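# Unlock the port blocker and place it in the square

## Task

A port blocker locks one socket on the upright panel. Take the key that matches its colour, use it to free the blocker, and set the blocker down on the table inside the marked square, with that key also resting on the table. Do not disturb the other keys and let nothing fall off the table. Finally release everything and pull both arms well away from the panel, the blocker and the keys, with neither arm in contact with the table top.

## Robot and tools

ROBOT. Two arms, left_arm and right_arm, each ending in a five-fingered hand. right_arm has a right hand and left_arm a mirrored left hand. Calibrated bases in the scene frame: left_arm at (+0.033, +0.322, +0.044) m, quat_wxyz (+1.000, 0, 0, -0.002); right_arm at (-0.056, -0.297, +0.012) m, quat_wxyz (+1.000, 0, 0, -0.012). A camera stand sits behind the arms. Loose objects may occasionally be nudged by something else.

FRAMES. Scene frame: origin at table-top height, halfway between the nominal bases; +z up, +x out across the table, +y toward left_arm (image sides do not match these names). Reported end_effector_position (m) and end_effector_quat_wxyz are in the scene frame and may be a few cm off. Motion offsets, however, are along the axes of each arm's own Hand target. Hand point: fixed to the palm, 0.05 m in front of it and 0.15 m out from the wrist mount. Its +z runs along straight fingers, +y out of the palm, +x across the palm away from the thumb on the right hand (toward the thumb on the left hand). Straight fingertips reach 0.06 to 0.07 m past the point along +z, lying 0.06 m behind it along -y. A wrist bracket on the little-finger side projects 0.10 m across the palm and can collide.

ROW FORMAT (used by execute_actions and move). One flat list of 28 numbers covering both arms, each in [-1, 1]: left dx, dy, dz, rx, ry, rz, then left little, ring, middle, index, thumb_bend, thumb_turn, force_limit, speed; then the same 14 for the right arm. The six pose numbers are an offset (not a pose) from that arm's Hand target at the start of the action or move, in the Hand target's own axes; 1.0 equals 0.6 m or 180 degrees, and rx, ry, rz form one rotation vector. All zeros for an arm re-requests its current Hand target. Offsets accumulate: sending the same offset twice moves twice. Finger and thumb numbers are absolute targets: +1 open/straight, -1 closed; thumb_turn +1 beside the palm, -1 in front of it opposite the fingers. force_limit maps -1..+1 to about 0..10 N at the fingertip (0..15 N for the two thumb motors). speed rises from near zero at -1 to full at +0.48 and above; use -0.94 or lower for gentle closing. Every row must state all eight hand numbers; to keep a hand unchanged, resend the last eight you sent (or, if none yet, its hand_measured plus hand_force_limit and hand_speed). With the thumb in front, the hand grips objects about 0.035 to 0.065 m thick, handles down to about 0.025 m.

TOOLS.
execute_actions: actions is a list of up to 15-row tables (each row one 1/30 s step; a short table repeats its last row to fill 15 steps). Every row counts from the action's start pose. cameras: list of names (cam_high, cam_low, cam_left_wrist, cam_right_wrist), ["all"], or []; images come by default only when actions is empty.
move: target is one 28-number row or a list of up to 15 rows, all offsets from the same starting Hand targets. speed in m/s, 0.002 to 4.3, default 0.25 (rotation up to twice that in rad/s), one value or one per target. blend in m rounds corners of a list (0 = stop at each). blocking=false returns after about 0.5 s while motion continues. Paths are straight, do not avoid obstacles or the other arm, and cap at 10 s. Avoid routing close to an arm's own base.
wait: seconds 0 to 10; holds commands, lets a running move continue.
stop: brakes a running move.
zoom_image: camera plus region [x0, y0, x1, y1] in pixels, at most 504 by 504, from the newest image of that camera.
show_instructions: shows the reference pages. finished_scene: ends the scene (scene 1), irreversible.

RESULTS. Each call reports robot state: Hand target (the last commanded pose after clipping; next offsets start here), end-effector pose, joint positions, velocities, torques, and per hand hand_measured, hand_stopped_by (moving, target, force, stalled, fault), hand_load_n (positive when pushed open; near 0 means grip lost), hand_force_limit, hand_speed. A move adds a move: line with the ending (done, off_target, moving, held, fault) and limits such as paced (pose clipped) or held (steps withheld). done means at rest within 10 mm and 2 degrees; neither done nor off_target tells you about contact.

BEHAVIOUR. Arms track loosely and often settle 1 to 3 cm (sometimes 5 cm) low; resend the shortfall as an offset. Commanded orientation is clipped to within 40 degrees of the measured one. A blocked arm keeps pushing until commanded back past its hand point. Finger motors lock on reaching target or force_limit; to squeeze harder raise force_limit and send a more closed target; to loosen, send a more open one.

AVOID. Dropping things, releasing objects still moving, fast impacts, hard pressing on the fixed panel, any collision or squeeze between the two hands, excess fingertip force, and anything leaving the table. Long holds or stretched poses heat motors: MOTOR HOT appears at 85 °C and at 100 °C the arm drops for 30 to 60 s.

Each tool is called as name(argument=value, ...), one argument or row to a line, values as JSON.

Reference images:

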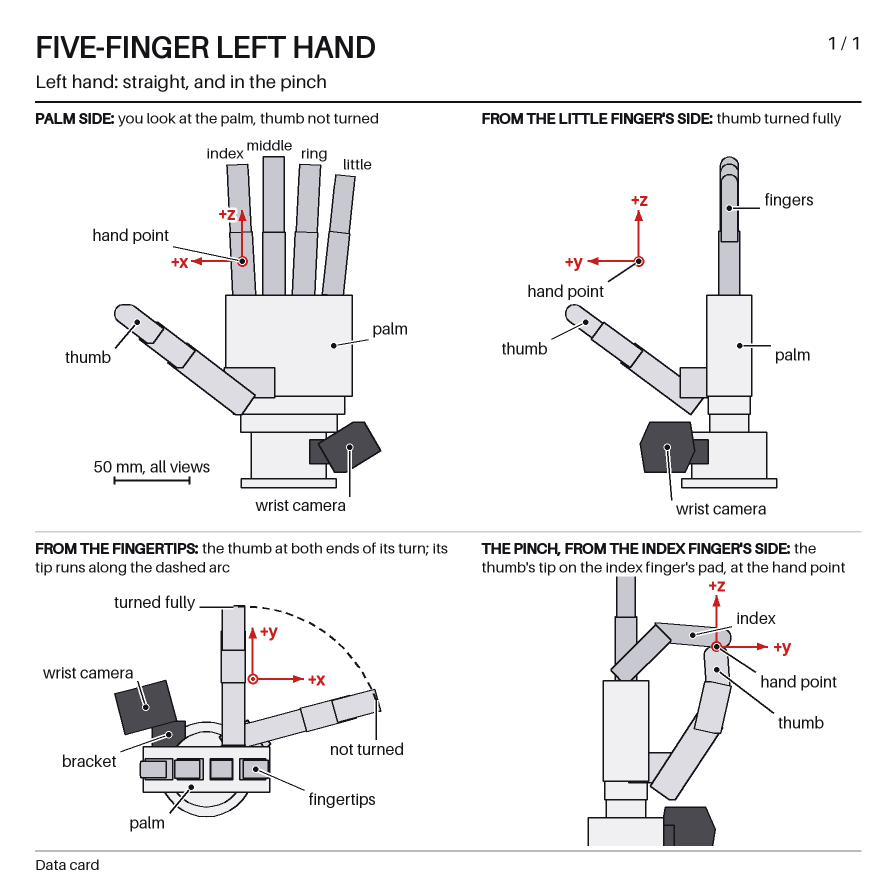

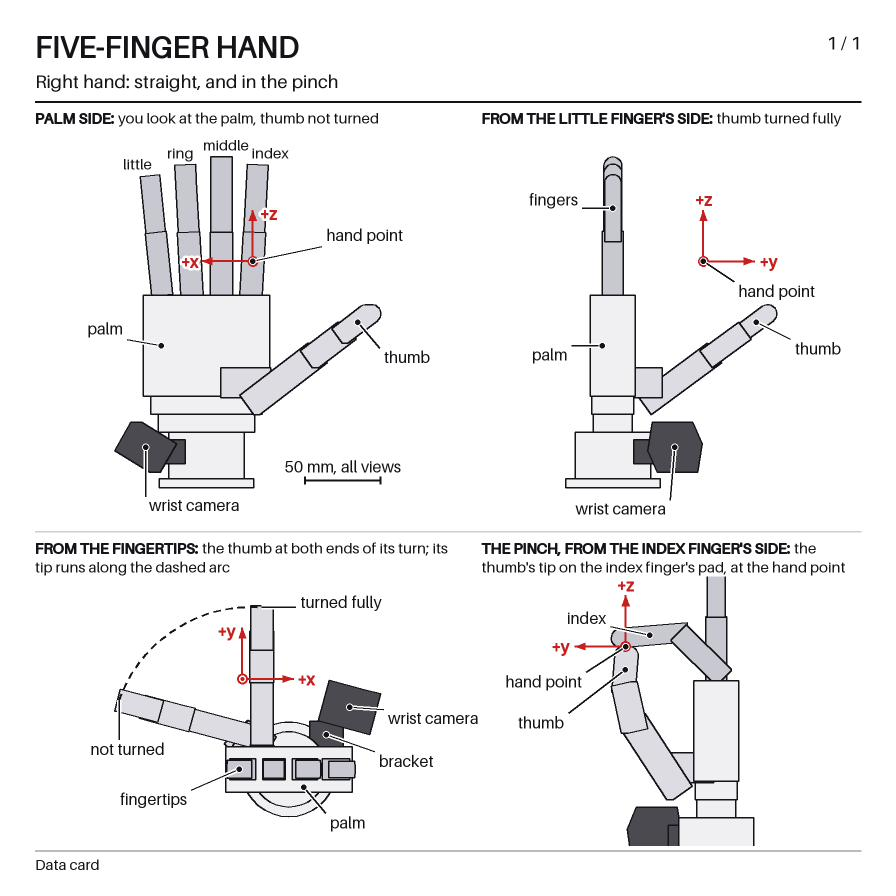

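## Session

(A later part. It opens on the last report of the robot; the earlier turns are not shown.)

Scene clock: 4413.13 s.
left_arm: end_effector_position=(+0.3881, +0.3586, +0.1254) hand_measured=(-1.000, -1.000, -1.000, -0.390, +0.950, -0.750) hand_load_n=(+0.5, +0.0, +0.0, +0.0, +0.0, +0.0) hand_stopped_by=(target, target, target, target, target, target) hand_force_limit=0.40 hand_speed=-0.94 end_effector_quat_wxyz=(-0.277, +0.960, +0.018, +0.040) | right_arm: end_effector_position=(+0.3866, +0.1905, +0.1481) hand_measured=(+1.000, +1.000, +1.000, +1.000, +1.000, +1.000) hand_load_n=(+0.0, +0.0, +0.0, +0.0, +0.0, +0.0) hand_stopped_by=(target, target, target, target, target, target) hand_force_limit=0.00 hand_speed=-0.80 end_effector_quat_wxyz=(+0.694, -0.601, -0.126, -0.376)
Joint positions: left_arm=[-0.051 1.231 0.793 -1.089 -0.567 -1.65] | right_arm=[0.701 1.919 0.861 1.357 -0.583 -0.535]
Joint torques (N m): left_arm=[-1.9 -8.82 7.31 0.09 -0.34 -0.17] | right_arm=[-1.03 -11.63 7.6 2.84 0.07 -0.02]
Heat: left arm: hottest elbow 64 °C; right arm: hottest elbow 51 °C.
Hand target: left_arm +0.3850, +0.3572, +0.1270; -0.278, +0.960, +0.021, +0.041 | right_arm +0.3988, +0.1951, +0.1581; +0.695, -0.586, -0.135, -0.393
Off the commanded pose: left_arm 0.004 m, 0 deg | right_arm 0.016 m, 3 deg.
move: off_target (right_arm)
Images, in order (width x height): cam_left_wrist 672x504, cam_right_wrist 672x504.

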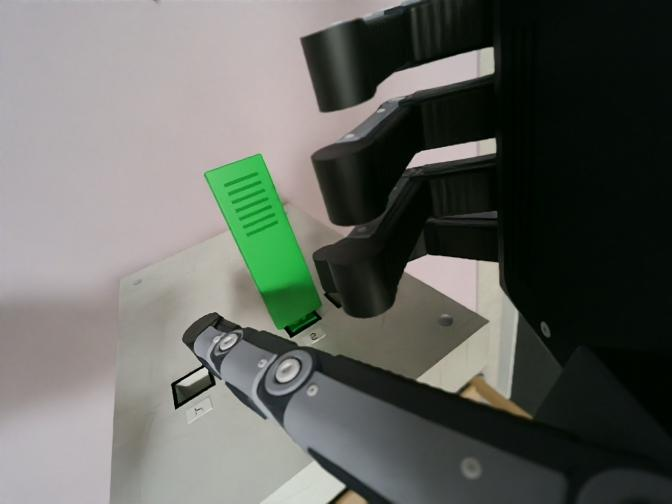

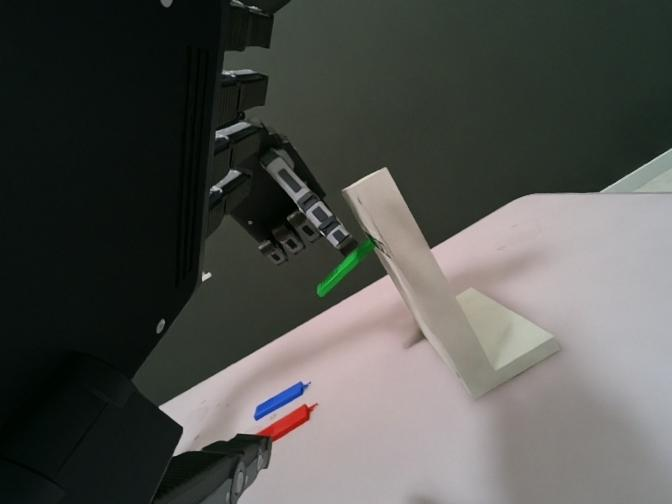

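move(
  target=[-0.0092,0.0142,0.0234,0,0,0,-1,-1,-1,-0.30,0.95,-0.75,0.4,-0.94,0,0,0,0,0,0,1,1,1,1,1,1,0,-0.8],
  speed=0.03,
  cameras=["cam_right_wrist", "cam_left_wrist"],
)

Scene clock: 4474.07 s.
left_arm: end_effector_position=(+0.3822, +0.3589, +0.1144) hand_measured=(-1.000, -1.000, -1.000, -0.300, +0.950, -0.750) hand_load_n=(+0.0, +0.0, +0.0, +0.0, +0.0, +0.0) hand_stopped_by=(target, target, target, target, target, target) hand_force_limit=0.40 hand_speed=-0.94 end_effector_quat_wxyz=(-0.278, +0.960, +0.018, +0.039) | right_arm: end_effector_position=(+0.3866, +0.1905, +0.1481) hand_measured=(+1.000, +1.000, +1.000, +1.000, +1.000, +1.000) hand_load_n=(+0.0, +0.0, +0.0, +0.0, +0.0, +0.0) hand_stopped_by=(target, target, target, target, target, target) hand_force_limit=0.00 hand_speed=-0.80 end_effector_quat_wxyz=(+0.694, -0.601, -0.126, -0.376)
Joint positions: left_arm=[-0.051 1.231 0.762 -1.06 -0.567 -1.651] | right_arm=[0.701 1.919 0.861 1.357 -0.583 -0.535]
Joint torques (N m): left_arm=[-1.85 -7.82 6.67 0.9 -0.34 -0.16] | right_arm=[-0.97 -11.63 7.6 2.81 0.08 -0.02]
Heat: left arm: hottest elbow 62 °C; right arm: hottest elbow 51 °C.
Hand target: left_arm +0.3811, +0.3574, +0.1102; -0.278, +0.960, +0.021, +0.041 | right_arm +0.3988, +0.1951, +0.1581; +0.695, -0.586, -0.135, -0.393
Off the commanded pose: left_arm 0.005 m, 0 deg | right_arm 0.016 m, 3 deg.
move: off_target (right_arm)
Images, in order (width x height): cam_left_wrist 672x504, cam_right_wrist 672x504.

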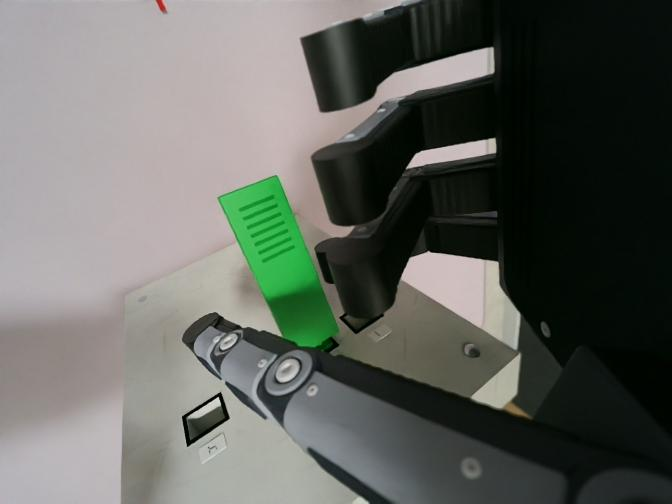

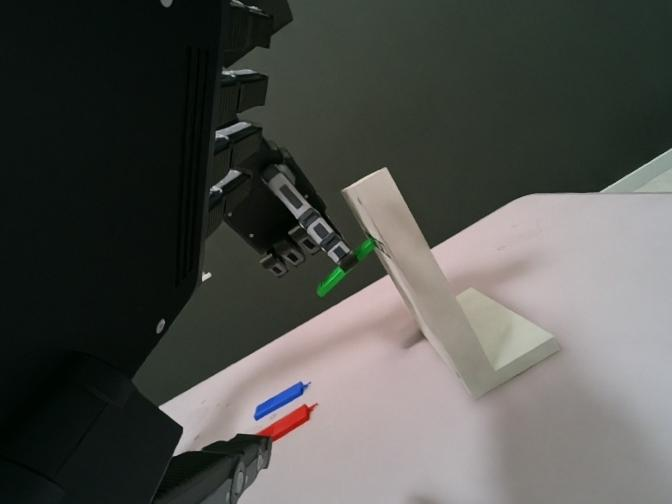

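move(
  target=[
    [-0.0006,0.0035,0.0056,0,0,0,-1,-1,-1,-0.30,0.95,-0.75,0.4,-0.94,0,0,0,0,0,0,1,1,1,1,1,1,0,-0.8],
    [-0.0006,0.0035,0.0056,0,0,0,-1,-1,-1,-0.39,0.95,-0.75,0.4,-0.94,0,0,0,0,0,0,1,1,1,1,1,1,0,-0.8],
  ],
  speed=0.03,
  cameras=["cam_right_wrist", "cam_left_wrist"],
)

zoom_image(
  camera="cam_right_wrist",
  region=[300, 210, 400, 310],
)

zoom_image(
  camera="cam_left_wrist",
  region=[200, 180, 360, 350],
)

Scene clock: 4486.13 s.
left_arm: end_effector_position=(+0.3825, +0.3589, +0.1122) hand_measured=(-1.000, -1.000, -1.000, -0.390, +0.950, -0.750) hand_load_n=(+0.0, +0.5, +0.0, +0.0, -0.5, +0.0) hand_stopped_by=(target, target, target, target, target, target) hand_force_limit=0.40 hand_speed=-0.94 end_effector_quat_wxyz=(-0.277, +0.960, +0.019, +0.042) | right_arm: end_effector_position=(+0.3866, +0.1905, +0.1481) hand_measured=(+1.000, +1.000, +1.000, +1.000, +1.000, +1.000) hand_load_n=(+0.0, +0.0, +0.0, -0.5, +0.0, +0.0) hand_stopped_by=(target, target, target, target, target, target) hand_force_limit=0.00 hand_speed=-0.80 end_effector_quat_wxyz=(+0.694, -0.601, -0.126, -0.376)
Joint positions: left_arm=[-0.051 1.231 0.755 -1.047 -0.567 -1.651] | right_arm=[0.701 1.919 0.861 1.357 -0.583 -0.535]
Joint torques (N m): left_arm=[-2.02 -7.3 6.67 0.91 -0.35 -0.17] | right_arm=[-1.03 -11.63 7.6 2.81 0.08 -0.02]
Heat: left arm: hottest elbow 61 °C; right arm: hottest elbow 51 °C.
Hand target: left_arm +0.3810, +0.3574, +0.1062; -0.278, +0.960, +0.021, +0.041 | right_arm +0.3988, +0.1951, +0.1581; +0.695, -0.586, -0.135, -0.393
Off the commanded pose: left_arm 0.006 m, 0 deg | right_arm 0.016 m, 3 deg.
move: off_target (right_arm)
Images, in order (width x height): cam_left_wrist 672x504, cam_right_wrist 672x504.

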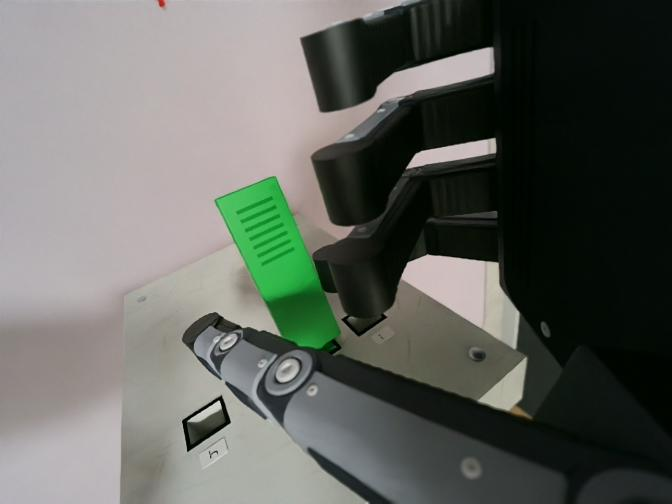

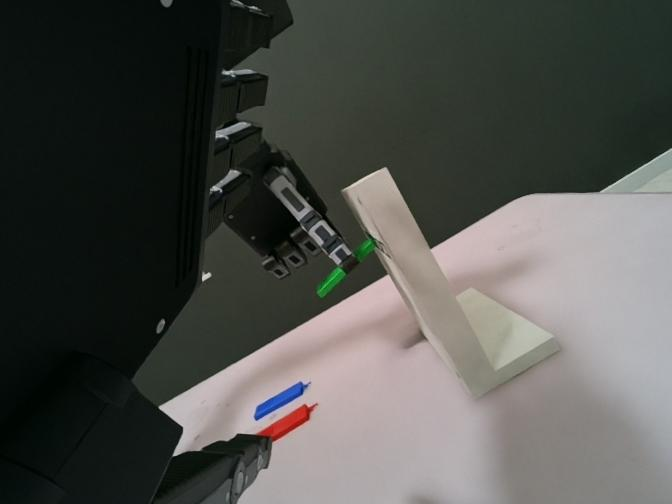

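Scaled by 5.040 from the camera's 672x504 image, which has a finer 960x720 frame.

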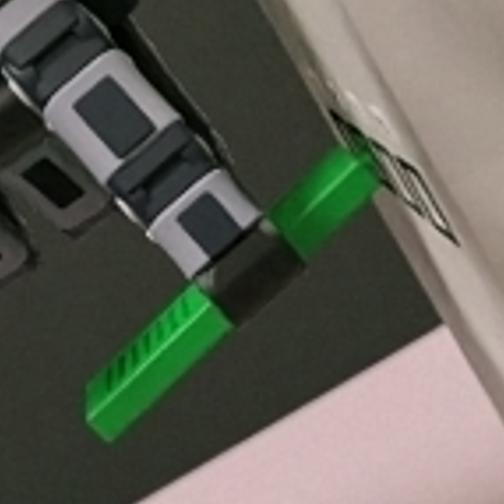

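Scaled by 2.965 from the camera's 672x504 image, which has a finer 960x720 frame.

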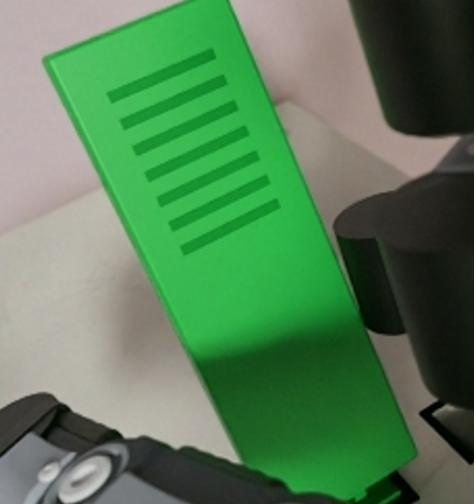

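move(
  target=[0,0,0,0,0,0,-1,-1,-1,-0.39,0.25,-0.75,0.4,-0.94,0,0,0,0,0,0,1,1,1,1,1,1,0,-0.8],
  speed=0.03,
  cameras=["cam_right_wrist", "cam_left_wrist"],
)

zoom_image(
  camera="cam_right_wrist",
  region=[300, 210, 400, 310],
)

zoom_image(
  camera="cam_left_wrist",
  region=[200, 180, 360, 350],
)

Scene clock: 4496.43 s.
left_arm: end_effector_position=(+0.3826, +0.3589, +0.1122) hand_measured=(-1.000, -1.000, -1.000, -0.390, +0.680, -0.750) hand_load_n=(+0.0, +0.0, +0.0, +5.0, +10.0, -1.0) hand_stopped_by=(target, target, target, target, force, target) hand_force_limit=0.40 hand_speed=-0.94 end_effector_quat_wxyz=(-0.277, +0.960, +0.019, +0.042) | right_arm: end_effector_position=(+0.3866, +0.1905, +0.1481) hand_measured=(+1.000, +1.000, +1.000, +1.000, +1.000, +1.000) hand_load_n=(+0.0, +0.0, +0.0, +0.0, +0.0, -0.5) hand_stopped_by=(target, target, target, target, target, target) hand_force_limit=0.00 hand_speed=-0.80 end_effector_quat_wxyz=(+0.694, -0.601, -0.126, -0.376)
Joint positions: left_arm=[-0.051 1.231 0.755 -1.047 -0.567 -1.651] | right_arm=[0.701 1.919 0.861 1.357 -0.583 -0.535]
Joint torques (N m): left_arm=[-1.85 -7.12 6.61 0.99 -0.36 -0.17] | right_arm=[-0.97 -11.69 7.61 2.82 0.08 -0.02]
Heat: left arm: hottest elbow 61 °C; right arm: hottest elbow 50 °C.
Hand target: left_arm +0.3811, +0.3574, +0.1062; -0.278, +0.960, +0.021, +0.041 | right_arm +0.3988, +0.1951, +0.1581; +0.695, -0.586, -0.135, -0.393
Off the commanded pose: left_arm 0.006 m, 0 deg | right_arm 0.016 m, 3 deg.
move: off_target (right_arm)
Images, in order (width x height): cam_left_wrist 672x504, cam_right_wrist 672x504.

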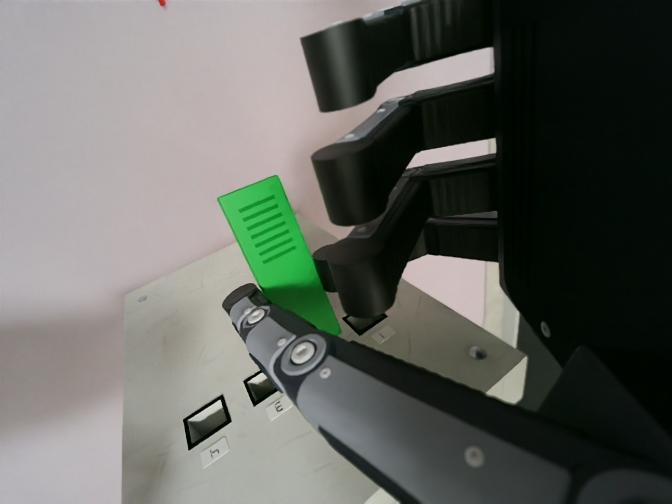

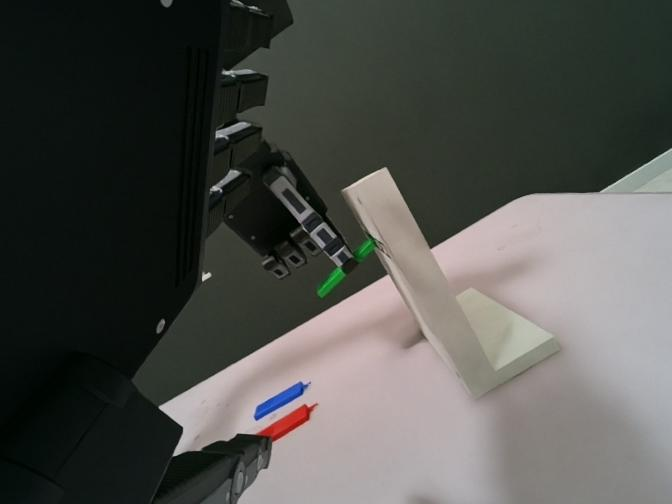

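Scaled by 5.040 from the camera's 672x504 image, which has a finer 960x720 frame.

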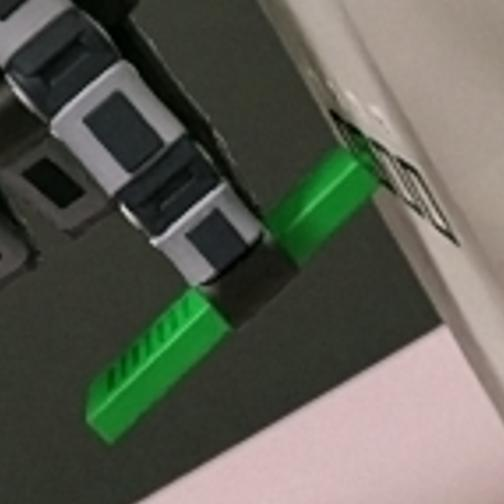

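Scaled by 2.965 from the camera's 672x504 image, which has a finer 960x720 frame.

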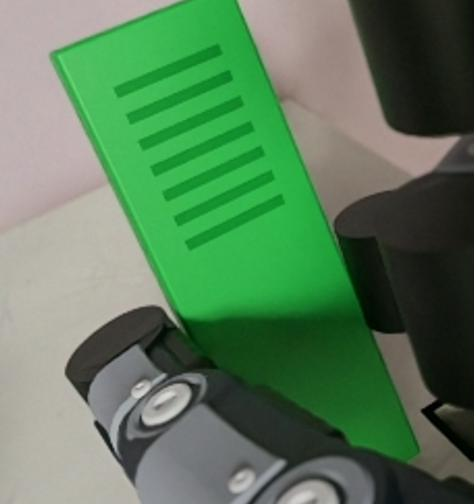

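move(
  target=[-0.0002,-0.0090,-0.0142,0,0,0,-1,-1,-1,-0.39,0.25,-0.75,0.4,-0.94,0,0,0,0,0,0,1,1,1,1,1,1,0,-0.8],
  speed=0.02,
)

Scene clock: 4509.00 s.
left_arm: end_effector_position=(+0.3817, +0.3591, +0.1121) hand_measured=(-1.000, -1.000, -1.000, -0.390, +0.680, -0.750) hand_load_n=(+0.0, +0.0, +0.0, +5.5, +10.0, +0.0) hand_stopped_by=(target, target, target, target, force, target) hand_force_limit=0.40 hand_speed=-0.94 end_effector_quat_wxyz=(-0.277, +0.960, +0.022, +0.040) | right_arm: end_effector_position=(+0.3866, +0.1905, +0.1481) hand_measured=(+1.000, +1.000, +1.000, +1.000, +1.000, +1.000) hand_load_n=(+0.0, +0.0, +0.0, +0.0, +0.0, +0.0) hand_stopped_by=(target, target, target, target, target, target) hand_force_limit=0.00 hand_speed=-0.80 end_effector_quat_wxyz=(+0.694, -0.601, -0.126, -0.376)
Joint positions: left_arm=[-0.051 1.231 0.755 -1.052 -0.567 -1.658] | right_arm=[0.701 1.919 0.861 1.357 -0.583 -0.535]
Joint torques (N m): left_arm=[-1.61 -8.59 7.84 -0.2 -0.34 -0.12] | right_arm=[-0.97 -11.63 7.6 2.81 0.08 -0.02]
Heat: left arm: hottest elbow 60 °C; right arm: hottest elbow 50 °C.
Hand target: left_arm +0.3800, +0.3574, +0.1162; -0.278, +0.960, +0.021, +0.041 | right_arm +0.3988, +0.1951, +0.1581; +0.695, -0.586, -0.135, -0.393
Off the commanded pose: left_arm 0.005 m, 0 deg | right_arm 0.016 m, 3 deg.
move: off_target (right_arm)

move(
  target=[0.0026,-0.0052,-0.0083,0,0,0,-1,-1,-1,-0.39,0.25,-0.75,0.4,-0.94,0,0,0,0,0,0,1,1,1,1,1,1,0,-0.8],
  speed=0.02,
  cameras=["cam_right_wrist"],
)

zoom_image(
  camera="cam_right_wrist",
  region=[300, 210, 400, 310],
)

Scene clock: 4515.60 s.
left_arm: end_effector_position=(+0.3756, +0.3595, +0.1123) hand_measured=(-1.000, -1.000, -1.000, -0.390, +0.680, -0.750) hand_load_n=(+0.0, +0.0, +0.0, +5.5, +10.0, -1.0) hand_stopped_by=(target, target, target, target, force, target) hand_force_limit=0.40 hand_speed=-0.94 end_effector_quat_wxyz=(-0.278, +0.960, +0.019, +0.031) | right_arm: end_effector_position=(+0.3866, +0.1905, +0.1481) hand_measured=(+1.000, +1.000, +1.000, +1.000, +1.000, +1.000) hand_load_n=(+0.0, +0.0, +0.0, +0.0, +0.0, +0.0) hand_stopped_by=(target, target, target, target, target, target) hand_force_limit=0.00 hand_speed=-0.80 end_effector_quat_wxyz=(+0.694, -0.601, -0.126, -0.376)
Joint positions: left_arm=[-0.051 1.227 0.755 -1.076 -0.567 -1.658] | right_arm=[0.701 1.919 0.861 1.357 -0.583 -0.535]
Joint torques (N m): left_arm=[-1.85 -8.53 8.79 0.09 -0.33 -0.09] | right_arm=[-0.97 -11.69 7.6 2.81 0.07 -0.02]
Heat: left arm: hottest elbow 61 °C; right arm: hottest elbow 50 °C.
Hand target: left_arm +0.3810, +0.3574, +0.1222; -0.278, +0.960, +0.021, +0.041 | right_arm +0.3988, +0.1951, +0.1581; +0.695, -0.586, -0.135, -0.393
Off the commanded pose: left_arm 0.012 m, 1 deg | right_arm 0.016 m, 3 deg.
move: off_target (left_arm, right_arm)
Images, in order (width x height): cam_right_wrist 672x504.

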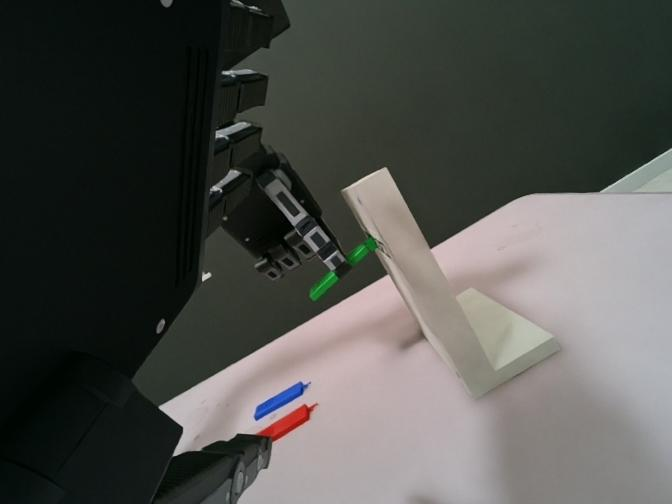

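Scaled by 5.040 from the camera's 672x504 image, which has a finer 960x720 frame.

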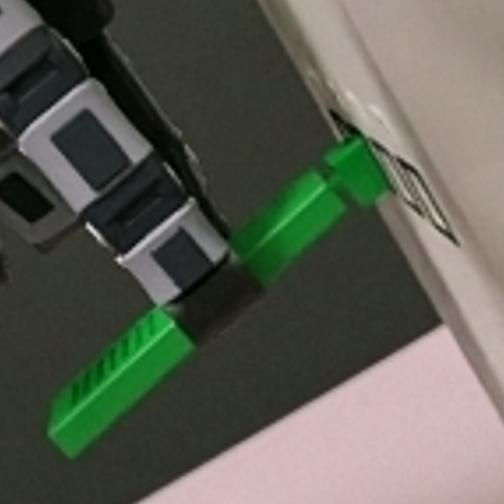

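zoom_image(
  camera="cam_right_wrist",
  region=[350, 222, 386, 258],
)

Scaled by 14.000 from the camera's 672x504 image, which has a finer 960x720 frame.

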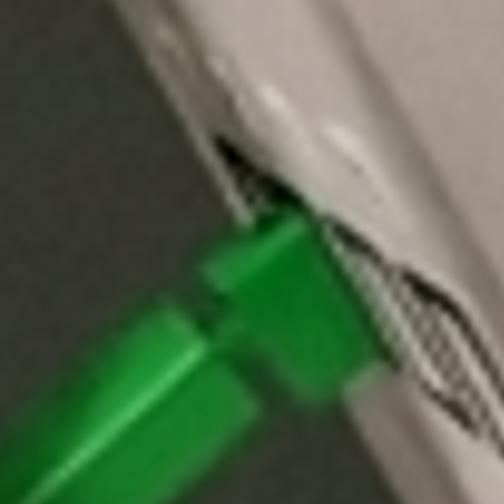

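move(
  target=[
    [-0.0167,0.0080,0.0164,0,0,0,-1,-1,-1,-0.39,0.25,-0.75,0.4,-0.94,0,0,0,0,0,0,1,1,1,1,1,1,0,-0.8],
    [-0.0366,0.0062,0.0154,0,0,0,-1,-1,-1,-0.39,0.25,-0.75,0.4,-0.94,0,0,0,0,0,0,1,1,1,1,1,1,0,-0.8],
  ],
  speed=[0.02,0.03],
  cameras=["cam_right_wrist"],
)

zoom_image(
  camera="cam_right_wrist",
  region=[290, 210, 400, 320],
)

Scene clock: 4540.53 s.
left_arm: end_effector_position=(+0.3633, +0.3601, +0.1116) hand_measured=(-1.000, -1.000, -1.000, -0.390, +0.678, -0.750) hand_load_n=(+0.0, +0.0, +0.0, +0.0, +0.0, +0.0) hand_stopped_by=(target, target, target, target, force, target) hand_force_limit=0.40 hand_speed=-0.94 end_effector_quat_wxyz=(-0.278, +0.960, +0.021, +0.038) | right_arm: end_effector_position=(+0.3866, +0.1905, +0.1481) hand_measured=(+1.000, +1.000, +1.000, +1.000, +1.000, +1.000) hand_load_n=(+0.0, +0.0, +0.0, +0.0, +0.0, +0.0) hand_stopped_by=(target, target, target, target, target, target) hand_force_limit=0.00 hand_speed=-0.80 end_effector_quat_wxyz=(+0.694, -0.601, -0.126, -0.376)
Joint positions: left_arm=[-0.051 1.18 0.714 -1.065 -0.567 -1.658] | right_arm=[0.701 1.919 0.861 1.357 -0.583 -0.535]
Joint torques (N m): left_arm=[-1.9 -7.77 6.56 0.62 -0.35 -0.1] | right_arm=[-1.03 -11.63 7.61 2.82 0.08 -0.02]
Heat: left arm: hottest elbow 63 °C; right arm: hottest elbow 50 °C.
Hand target: left_arm +0.3599, +0.3588, +0.1104; -0.278, +0.960, +0.021, +0.041 | right_arm +0.3988, +0.1951, +0.1581; +0.695, -0.586, -0.135, -0.393
Off the commanded pose: left_arm 0.004 m, 0 deg | right_arm 0.016 m, 3 deg.
move: off_target (right_arm)
Images, in order (width x height): cam_right_wrist 672x504.

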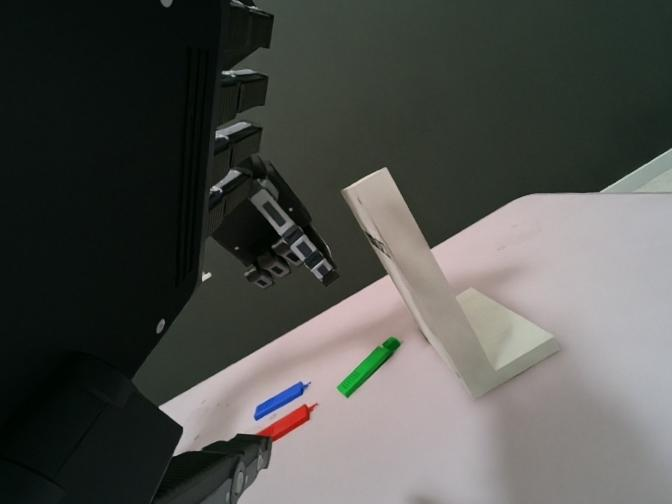

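Scaled by 4.582 from the camera's 672x504 image, which has a finer 960x720 frame.

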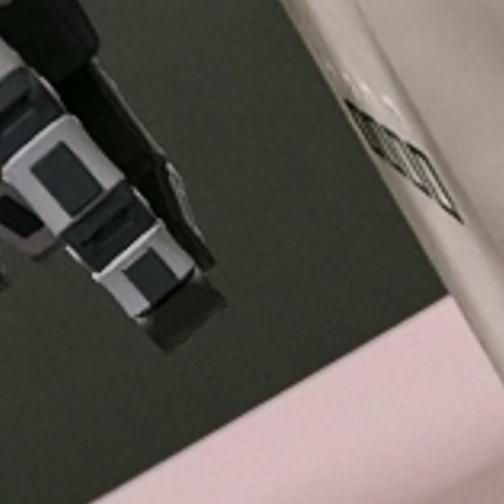

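zoom_image(
  camera="cam_right_wrist",
  region=[328, 325, 412, 405],
)

wait(
  seconds=0.1,
  cameras=["all"],
)

Scaled by 6.000 from the camera's 672x504 image, which has a finer 960x720 frame.

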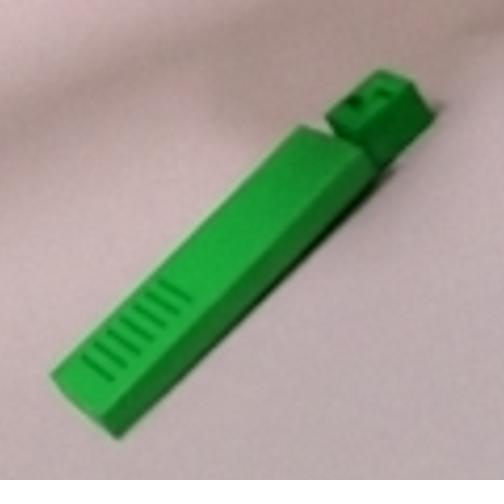

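Scene clock: 4544.67 s.
left_arm: end_effector_position=(+0.3633, +0.3601, +0.1116) hand_measured=(-1.000, -1.000, -1.000, -0.390, +0.678, -0.750) hand_load_n=(+0.0, +0.0, +0.5, +0.0, +0.0, +0.0) hand_stopped_by=(target, target, target, target, force, target) hand_force_limit=0.40 hand_speed=-0.94 end_effector_quat_wxyz=(-0.278, +0.960, +0.021, +0.038) | right_arm: end_effector_position=(+0.3866, +0.1905, +0.1481) hand_measured=(+1.000, +1.000, +1.000, +1.000, +1.000, +1.000) hand_load_n=(+0.0, +0.0, +0.0, +0.0, +0.0, +0.0) hand_stopped_by=(target, target, target, target, target, target) hand_force_limit=0.00 hand_speed=-0.80 end_effector_quat_wxyz=(+0.694, -0.601, -0.126, -0.376)
Joint positions: left_arm=[-0.051 1.18 0.714 -1.065 -0.567 -1.658] | right_arm=[0.701 1.919 0.861 1.357 -0.583 -0.535]
Joint torques (N m): left_arm=[-1.9 -7.82 6.64 0.59 -0.35 -0.09] | right_arm=[-0.97 -11.63 7.6 2.81 0.08 -0.02]
Heat: left arm: hottest elbow 62 °C; right arm: hottest elbow 50 °C.
Hand target: left_arm +0.3600, +0.3588, +0.1105; -0.278, +0.960, +0.021, +0.041 | right_arm +0.3988, +0.1951, +0.1581; +0.695, -0.586, -0.135, -0.393
Off the commanded pose: left_arm 0.004 m, 0 deg | right_arm 0.016 m, 3 deg.
wait: 0.10 s; at rest from the start

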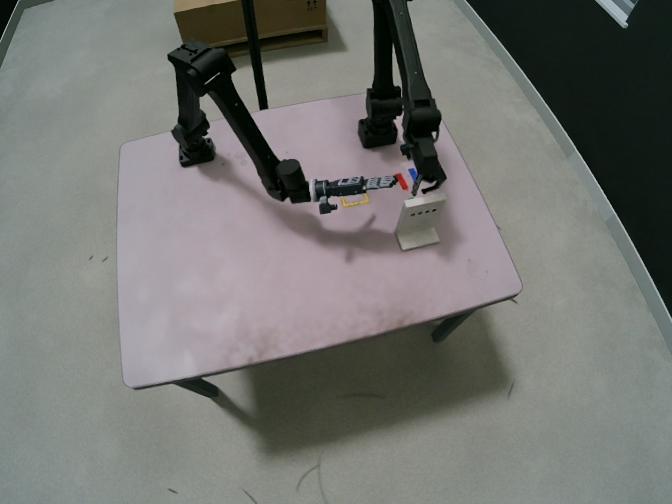

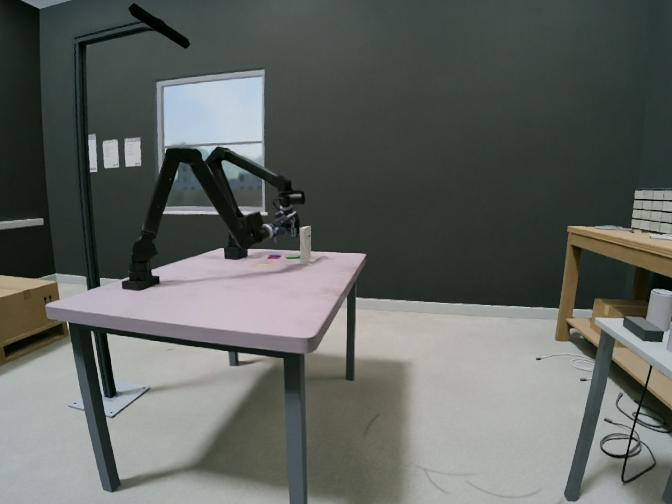

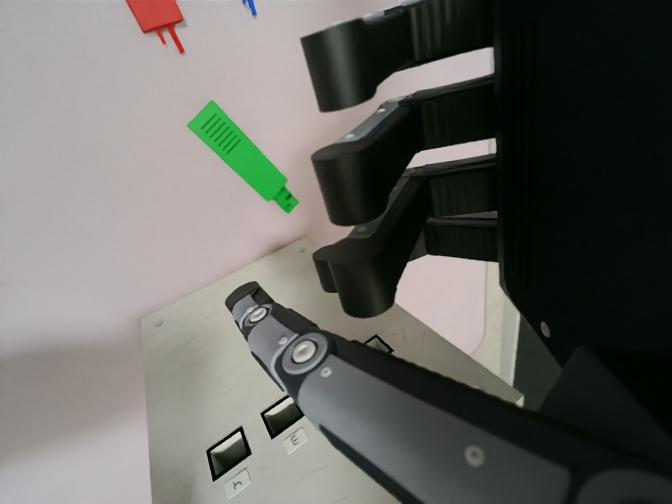

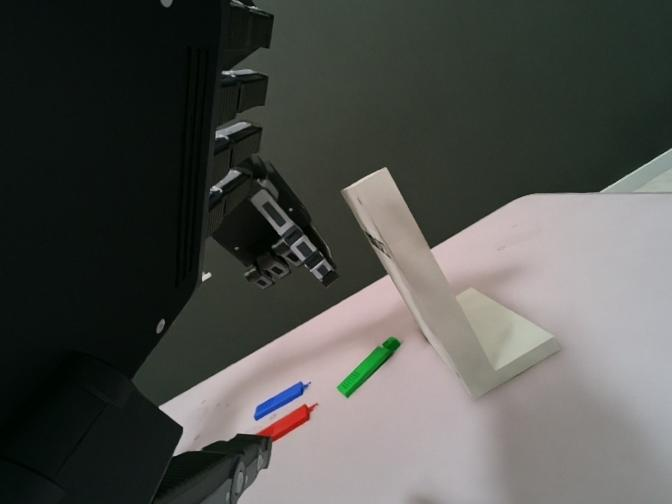

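zoom_image(
  camera="cam_left_wrist",
  region=[110, 0, 310, 230],
)

Scaled by 2.191 from the camera's 672x504 image, which has a finer 960x720 frame.

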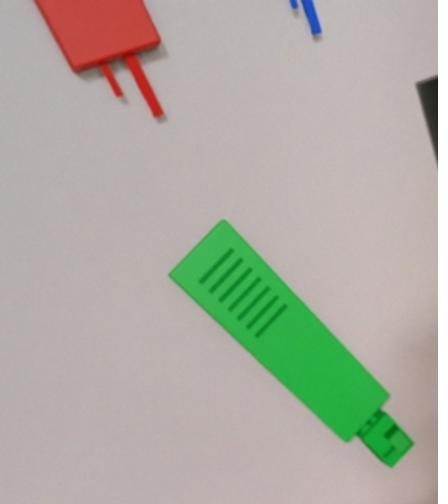

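move(
  target=[-0.0713,0.0070,0.1078,0.0131,-0.0769,-0.1219,-1,-1,-1,-0.39,0.95,-0.75,0.4,-0.94,0,0,0,0,0,0,1,1,1,1,1,1,0,-0.8],
  speed=0.1,
  cameras=["cam_right_wrist", "cam_left_wrist"],
)

Scene clock: 4673.07 s.
left_arm: end_effector_position=(+0.3287, +0.3864, +0.0581) hand_measured=(-1.000, -1.000, -1.000, -0.390, +0.950, -0.750) hand_load_n=(+0.0, +0.0, +0.5, +0.0, +0.0, +0.0) hand_stopped_by=(target, target, target, target, target, target) hand_force_limit=0.40 hand_speed=-0.94 end_effector_quat_wxyz=(-0.274, +0.935, +0.225, -0.010) | right_arm: end_effector_position=(+0.3866, +0.1905, +0.1481) hand_measured=(+1.000, +1.000, +1.000, +1.000, +1.000, +1.000) hand_load_n=(+0.0, +0.0, +0.0, +0.0, +0.0, -0.5) hand_stopped_by=(target, target, target, target, target, target) hand_force_limit=0.00 hand_speed=-0.80 end_effector_quat_wxyz=(+0.694, -0.601, -0.126, -0.376)
Joint positions: left_arm=[-0.005 1.287 0.631 -1.086 -0.531 -2.098] | right_arm=[0.701 1.919 0.861 1.357 -0.583 -0.535]
Joint torques (N m): left_arm=[-0.79 -6.18 5.65 0.2 -0.2 -0.17] | right_arm=[-1.03 -11.63 7.6 2.81 0.08 -0.02]
Heat: left arm: hottest elbow 55 °C; right arm: hottest elbow 49 °C.
Hand target: left_arm +0.3220, +0.3890, +0.0499; -0.280, +0.930, +0.237, -0.023 | right_arm +0.3988, +0.1951, +0.1581; +0.695, -0.586, -0.135, -0.393
Off the commanded pose: left_arm 0.011 m, 2 deg | right_arm 0.016 m, 3 deg.
joint sent to its limit (left arm) — joint 6 (wrist roll), lower limit. The joint targets still meet the commanded pose.
move: off_target (left_arm, right_arm)
Images, in order (width x height): cam_left_wrist 672x504, cam_right_wrist 672x504.

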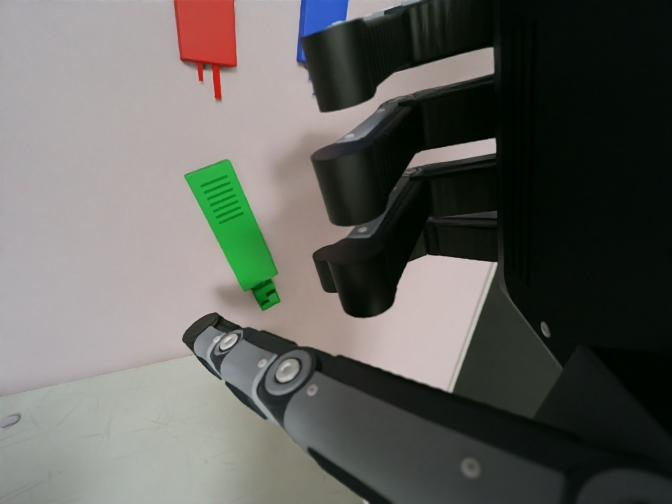

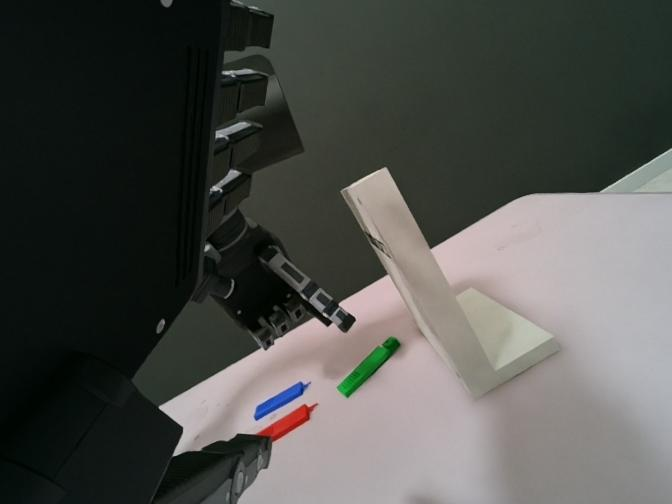

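zoom_image(
  camera="cam_left_wrist",
  region=[160, 140, 300, 330],
)

Scaled by 2.653 from the camera's 672x504 image, which has a finer 960x720 frame.

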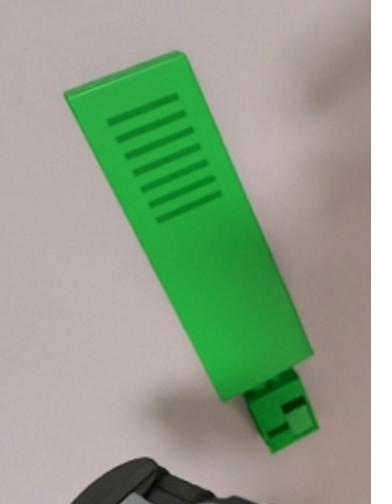

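move(
  target=[-0.0064,0.0381,0.0604,0,0,0,-1,-1,-1,-0.39,0.95,-0.75,0.4,-0.94,0,0,0,0,0,0,1,1,1,1,1,1,0,-0.8],
  speed=0.06,
  cameras=["cam_right_wrist", "cam_left_wrist"],
)

zoom_image(
  camera="cam_left_wrist",
  region=[170, 160, 370, 360],
)

Scene clock: 4728.23 s.
left_arm: end_effector_position=(+0.3275, +0.3862, +0.0144) hand_measured=(-1.000, -1.000, -1.000, -0.390, +0.950, -0.750) hand_load_n=(+0.0, +0.0, +0.0, +0.0, +0.0, +0.0) hand_stopped_by=(target, target, target, target, target, target) hand_force_limit=0.40 hand_speed=-0.94 end_effector_quat_wxyz=(-0.275, +0.935, +0.224, -0.014) | right_arm: end_effector_position=(+0.3866, +0.1905, +0.1481) hand_measured=(+1.000, +1.000, +1.000, +1.000, +1.000, +1.000) hand_load_n=(+0.0, +0.0, +0.0, +0.0, +0.0, +0.0) hand_stopped_by=(target, target, target, target, target, target) hand_force_limit=0.00 hand_speed=-0.80 end_effector_quat_wxyz=(+0.694, -0.601, -0.126, -0.376)
Joint positions: left_arm=[-0.005 1.398 0.58 -0.933 -0.531 -2.098] | right_arm=[0.701 1.919 0.861 1.357 -0.583 -0.535]
Joint torques (N m): left_arm=[-0.67 -6.83 4.82 0.47 -0.21 -0.16] | right_arm=[-1.03 -11.63 7.61 2.8 0.08 -0.02]
Heat: left arm: hottest elbow 55 °C; right arm: hottest elbow 49 °C.
Hand target: left_arm +0.3220, +0.3890, +0.0069; -0.280, +0.930, +0.237, -0.023 | right_arm +0.3988, +0.1951, +0.1581; +0.695, -0.586, -0.135, -0.393
Off the commanded pose: left_arm 0.010 m, 2 deg | right_arm 0.016 m, 3 deg.
joint sent to its limit (left arm) — joint 6 (wrist roll), lower limit. The joint targets still meet the commanded pose.
move: off_target (right_arm)
Images, in order (width x height): cam_left_wrist 672x504, cam_right_wrist 672x504.

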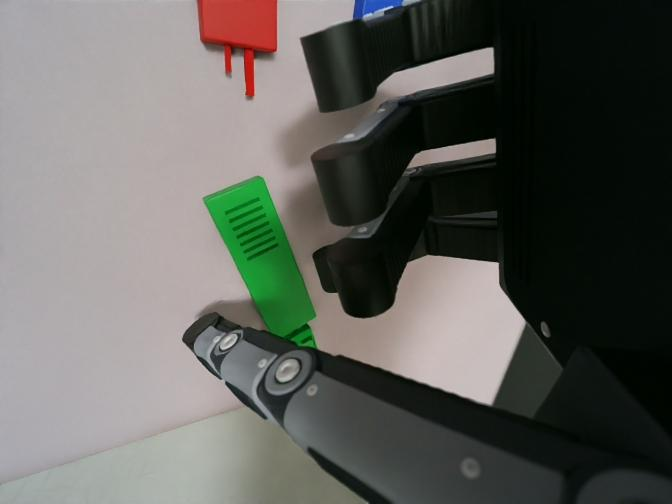

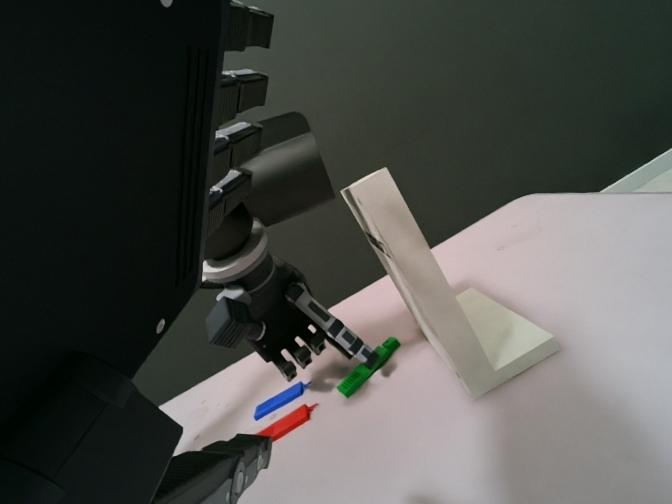

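Scaled by 2.520 from the camera's 672x504 image, which has a finer 960x720 frame.

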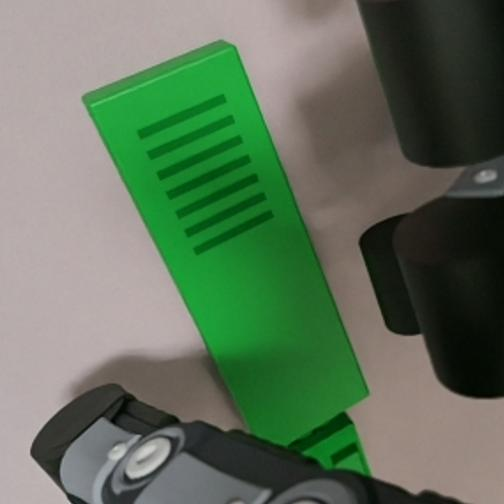

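move(
  target=[-0.0022,0.0133,0.0211,0,0,0,-1,-1,-1,-0.39,0.95,-0.75,0.4,-0.94,0,0,0,0,0,0,1,1,1,1,1,1,0,-0.8],
  speed=0.03,
  cameras=["cam_left_wrist", "cam_right_wrist"],
)

zoom_image(
  camera="cam_left_wrist",
  region=[170, 160, 370, 360],
)

zoom_image(
  camera="cam_right_wrist",
  region=[320, 310, 420, 410],
)

Scene clock: 4740.77 s.
left_arm: end_effector_position=(+0.3271, +0.3863, -0.0001) hand_measured=(-1.000, -1.000, -1.000, -0.390, +0.950, -0.750) hand_load_n=(+0.0, +0.0, +0.0, -2.5, +0.0, +0.0) hand_stopped_by=(target, target, target, target, target, target) hand_force_limit=0.40 hand_speed=-0.94 end_effector_quat_wxyz=(-0.275, +0.935, +0.224, -0.016) | right_arm: end_effector_position=(+0.3866, +0.1905, +0.1481) hand_measured=(+1.000, +1.000, +1.000, +1.000, +1.000, +1.000) hand_load_n=(+0.0, +0.0, +0.0, +0.0, -0.5, +0.0) hand_stopped_by=(target, target, target, target, target, target) hand_force_limit=0.00 hand_speed=-0.80 end_effector_quat_wxyz=(+0.694, -0.601, -0.126, -0.376)
Joint positions: left_arm=[-0.005 1.44 0.566 -0.88 -0.531 -2.099] | right_arm=[0.701 1.919 0.861 1.357 -0.583 -0.535]
Joint torques (N m): left_arm=[-0.73 -6.53 4.45 0.68 -0.21 -0.16] | right_arm=[-1.03 -11.69 7.6 2.82 0.07 -0.02]
Heat: left arm: hottest elbow 54 °C; right arm: hottest elbow 49 °C.
Hand target: left_arm +0.3220, +0.3890, -0.0082; -0.280, +0.930, +0.237, -0.023 | right_arm +0.3988, +0.1951, +0.1581; +0.695, -0.586, -0.135, -0.393
Off the commanded pose: left_arm 0.010 m, 2 deg | right_arm 0.016 m, 3 deg.
joint sent to its limit (left arm) — joint 6 (wrist roll), lower limit. The joint targets still meet the commanded pose.
move: off_target (right_arm)
Images, in order (width x height): cam_left_wrist 672x504, cam_right_wrist 672x504.

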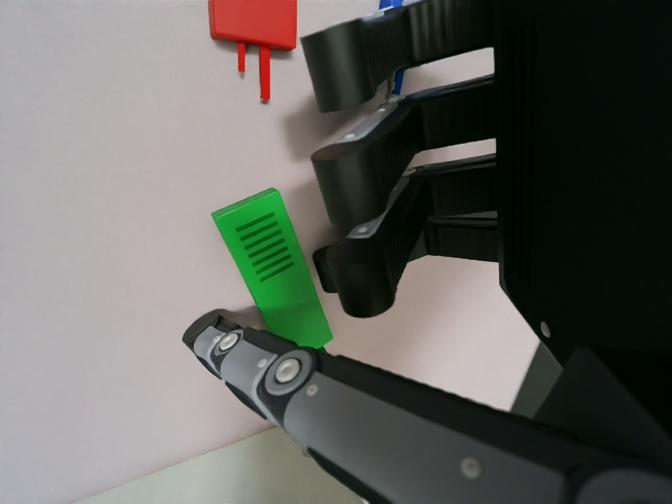

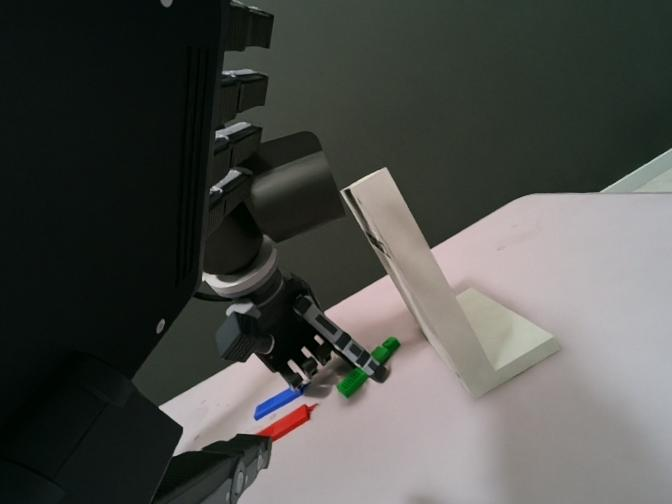

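Scaled by 2.520 from the camera's 672x504 image, which has a finer 960x720 frame.

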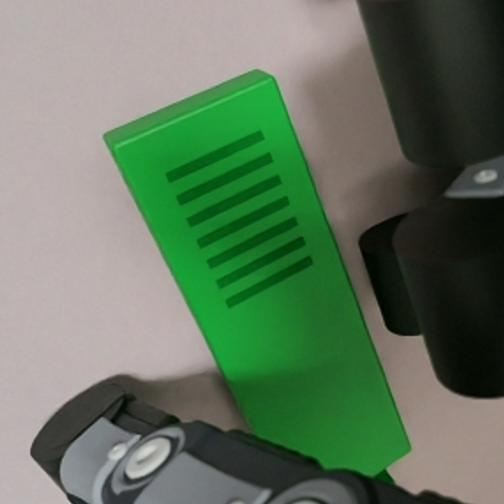

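Scaled by 5.040 from the camera's 672x504 image, which has a finer 960x720 frame.

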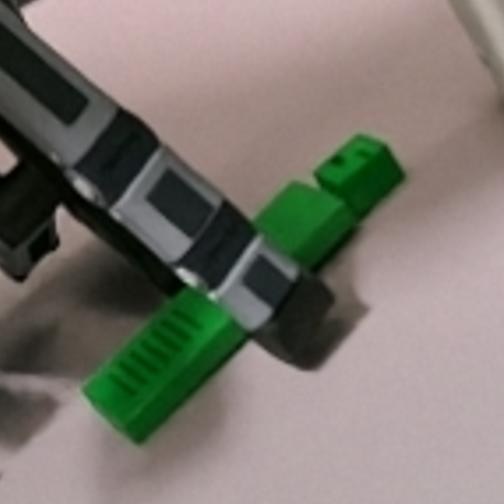

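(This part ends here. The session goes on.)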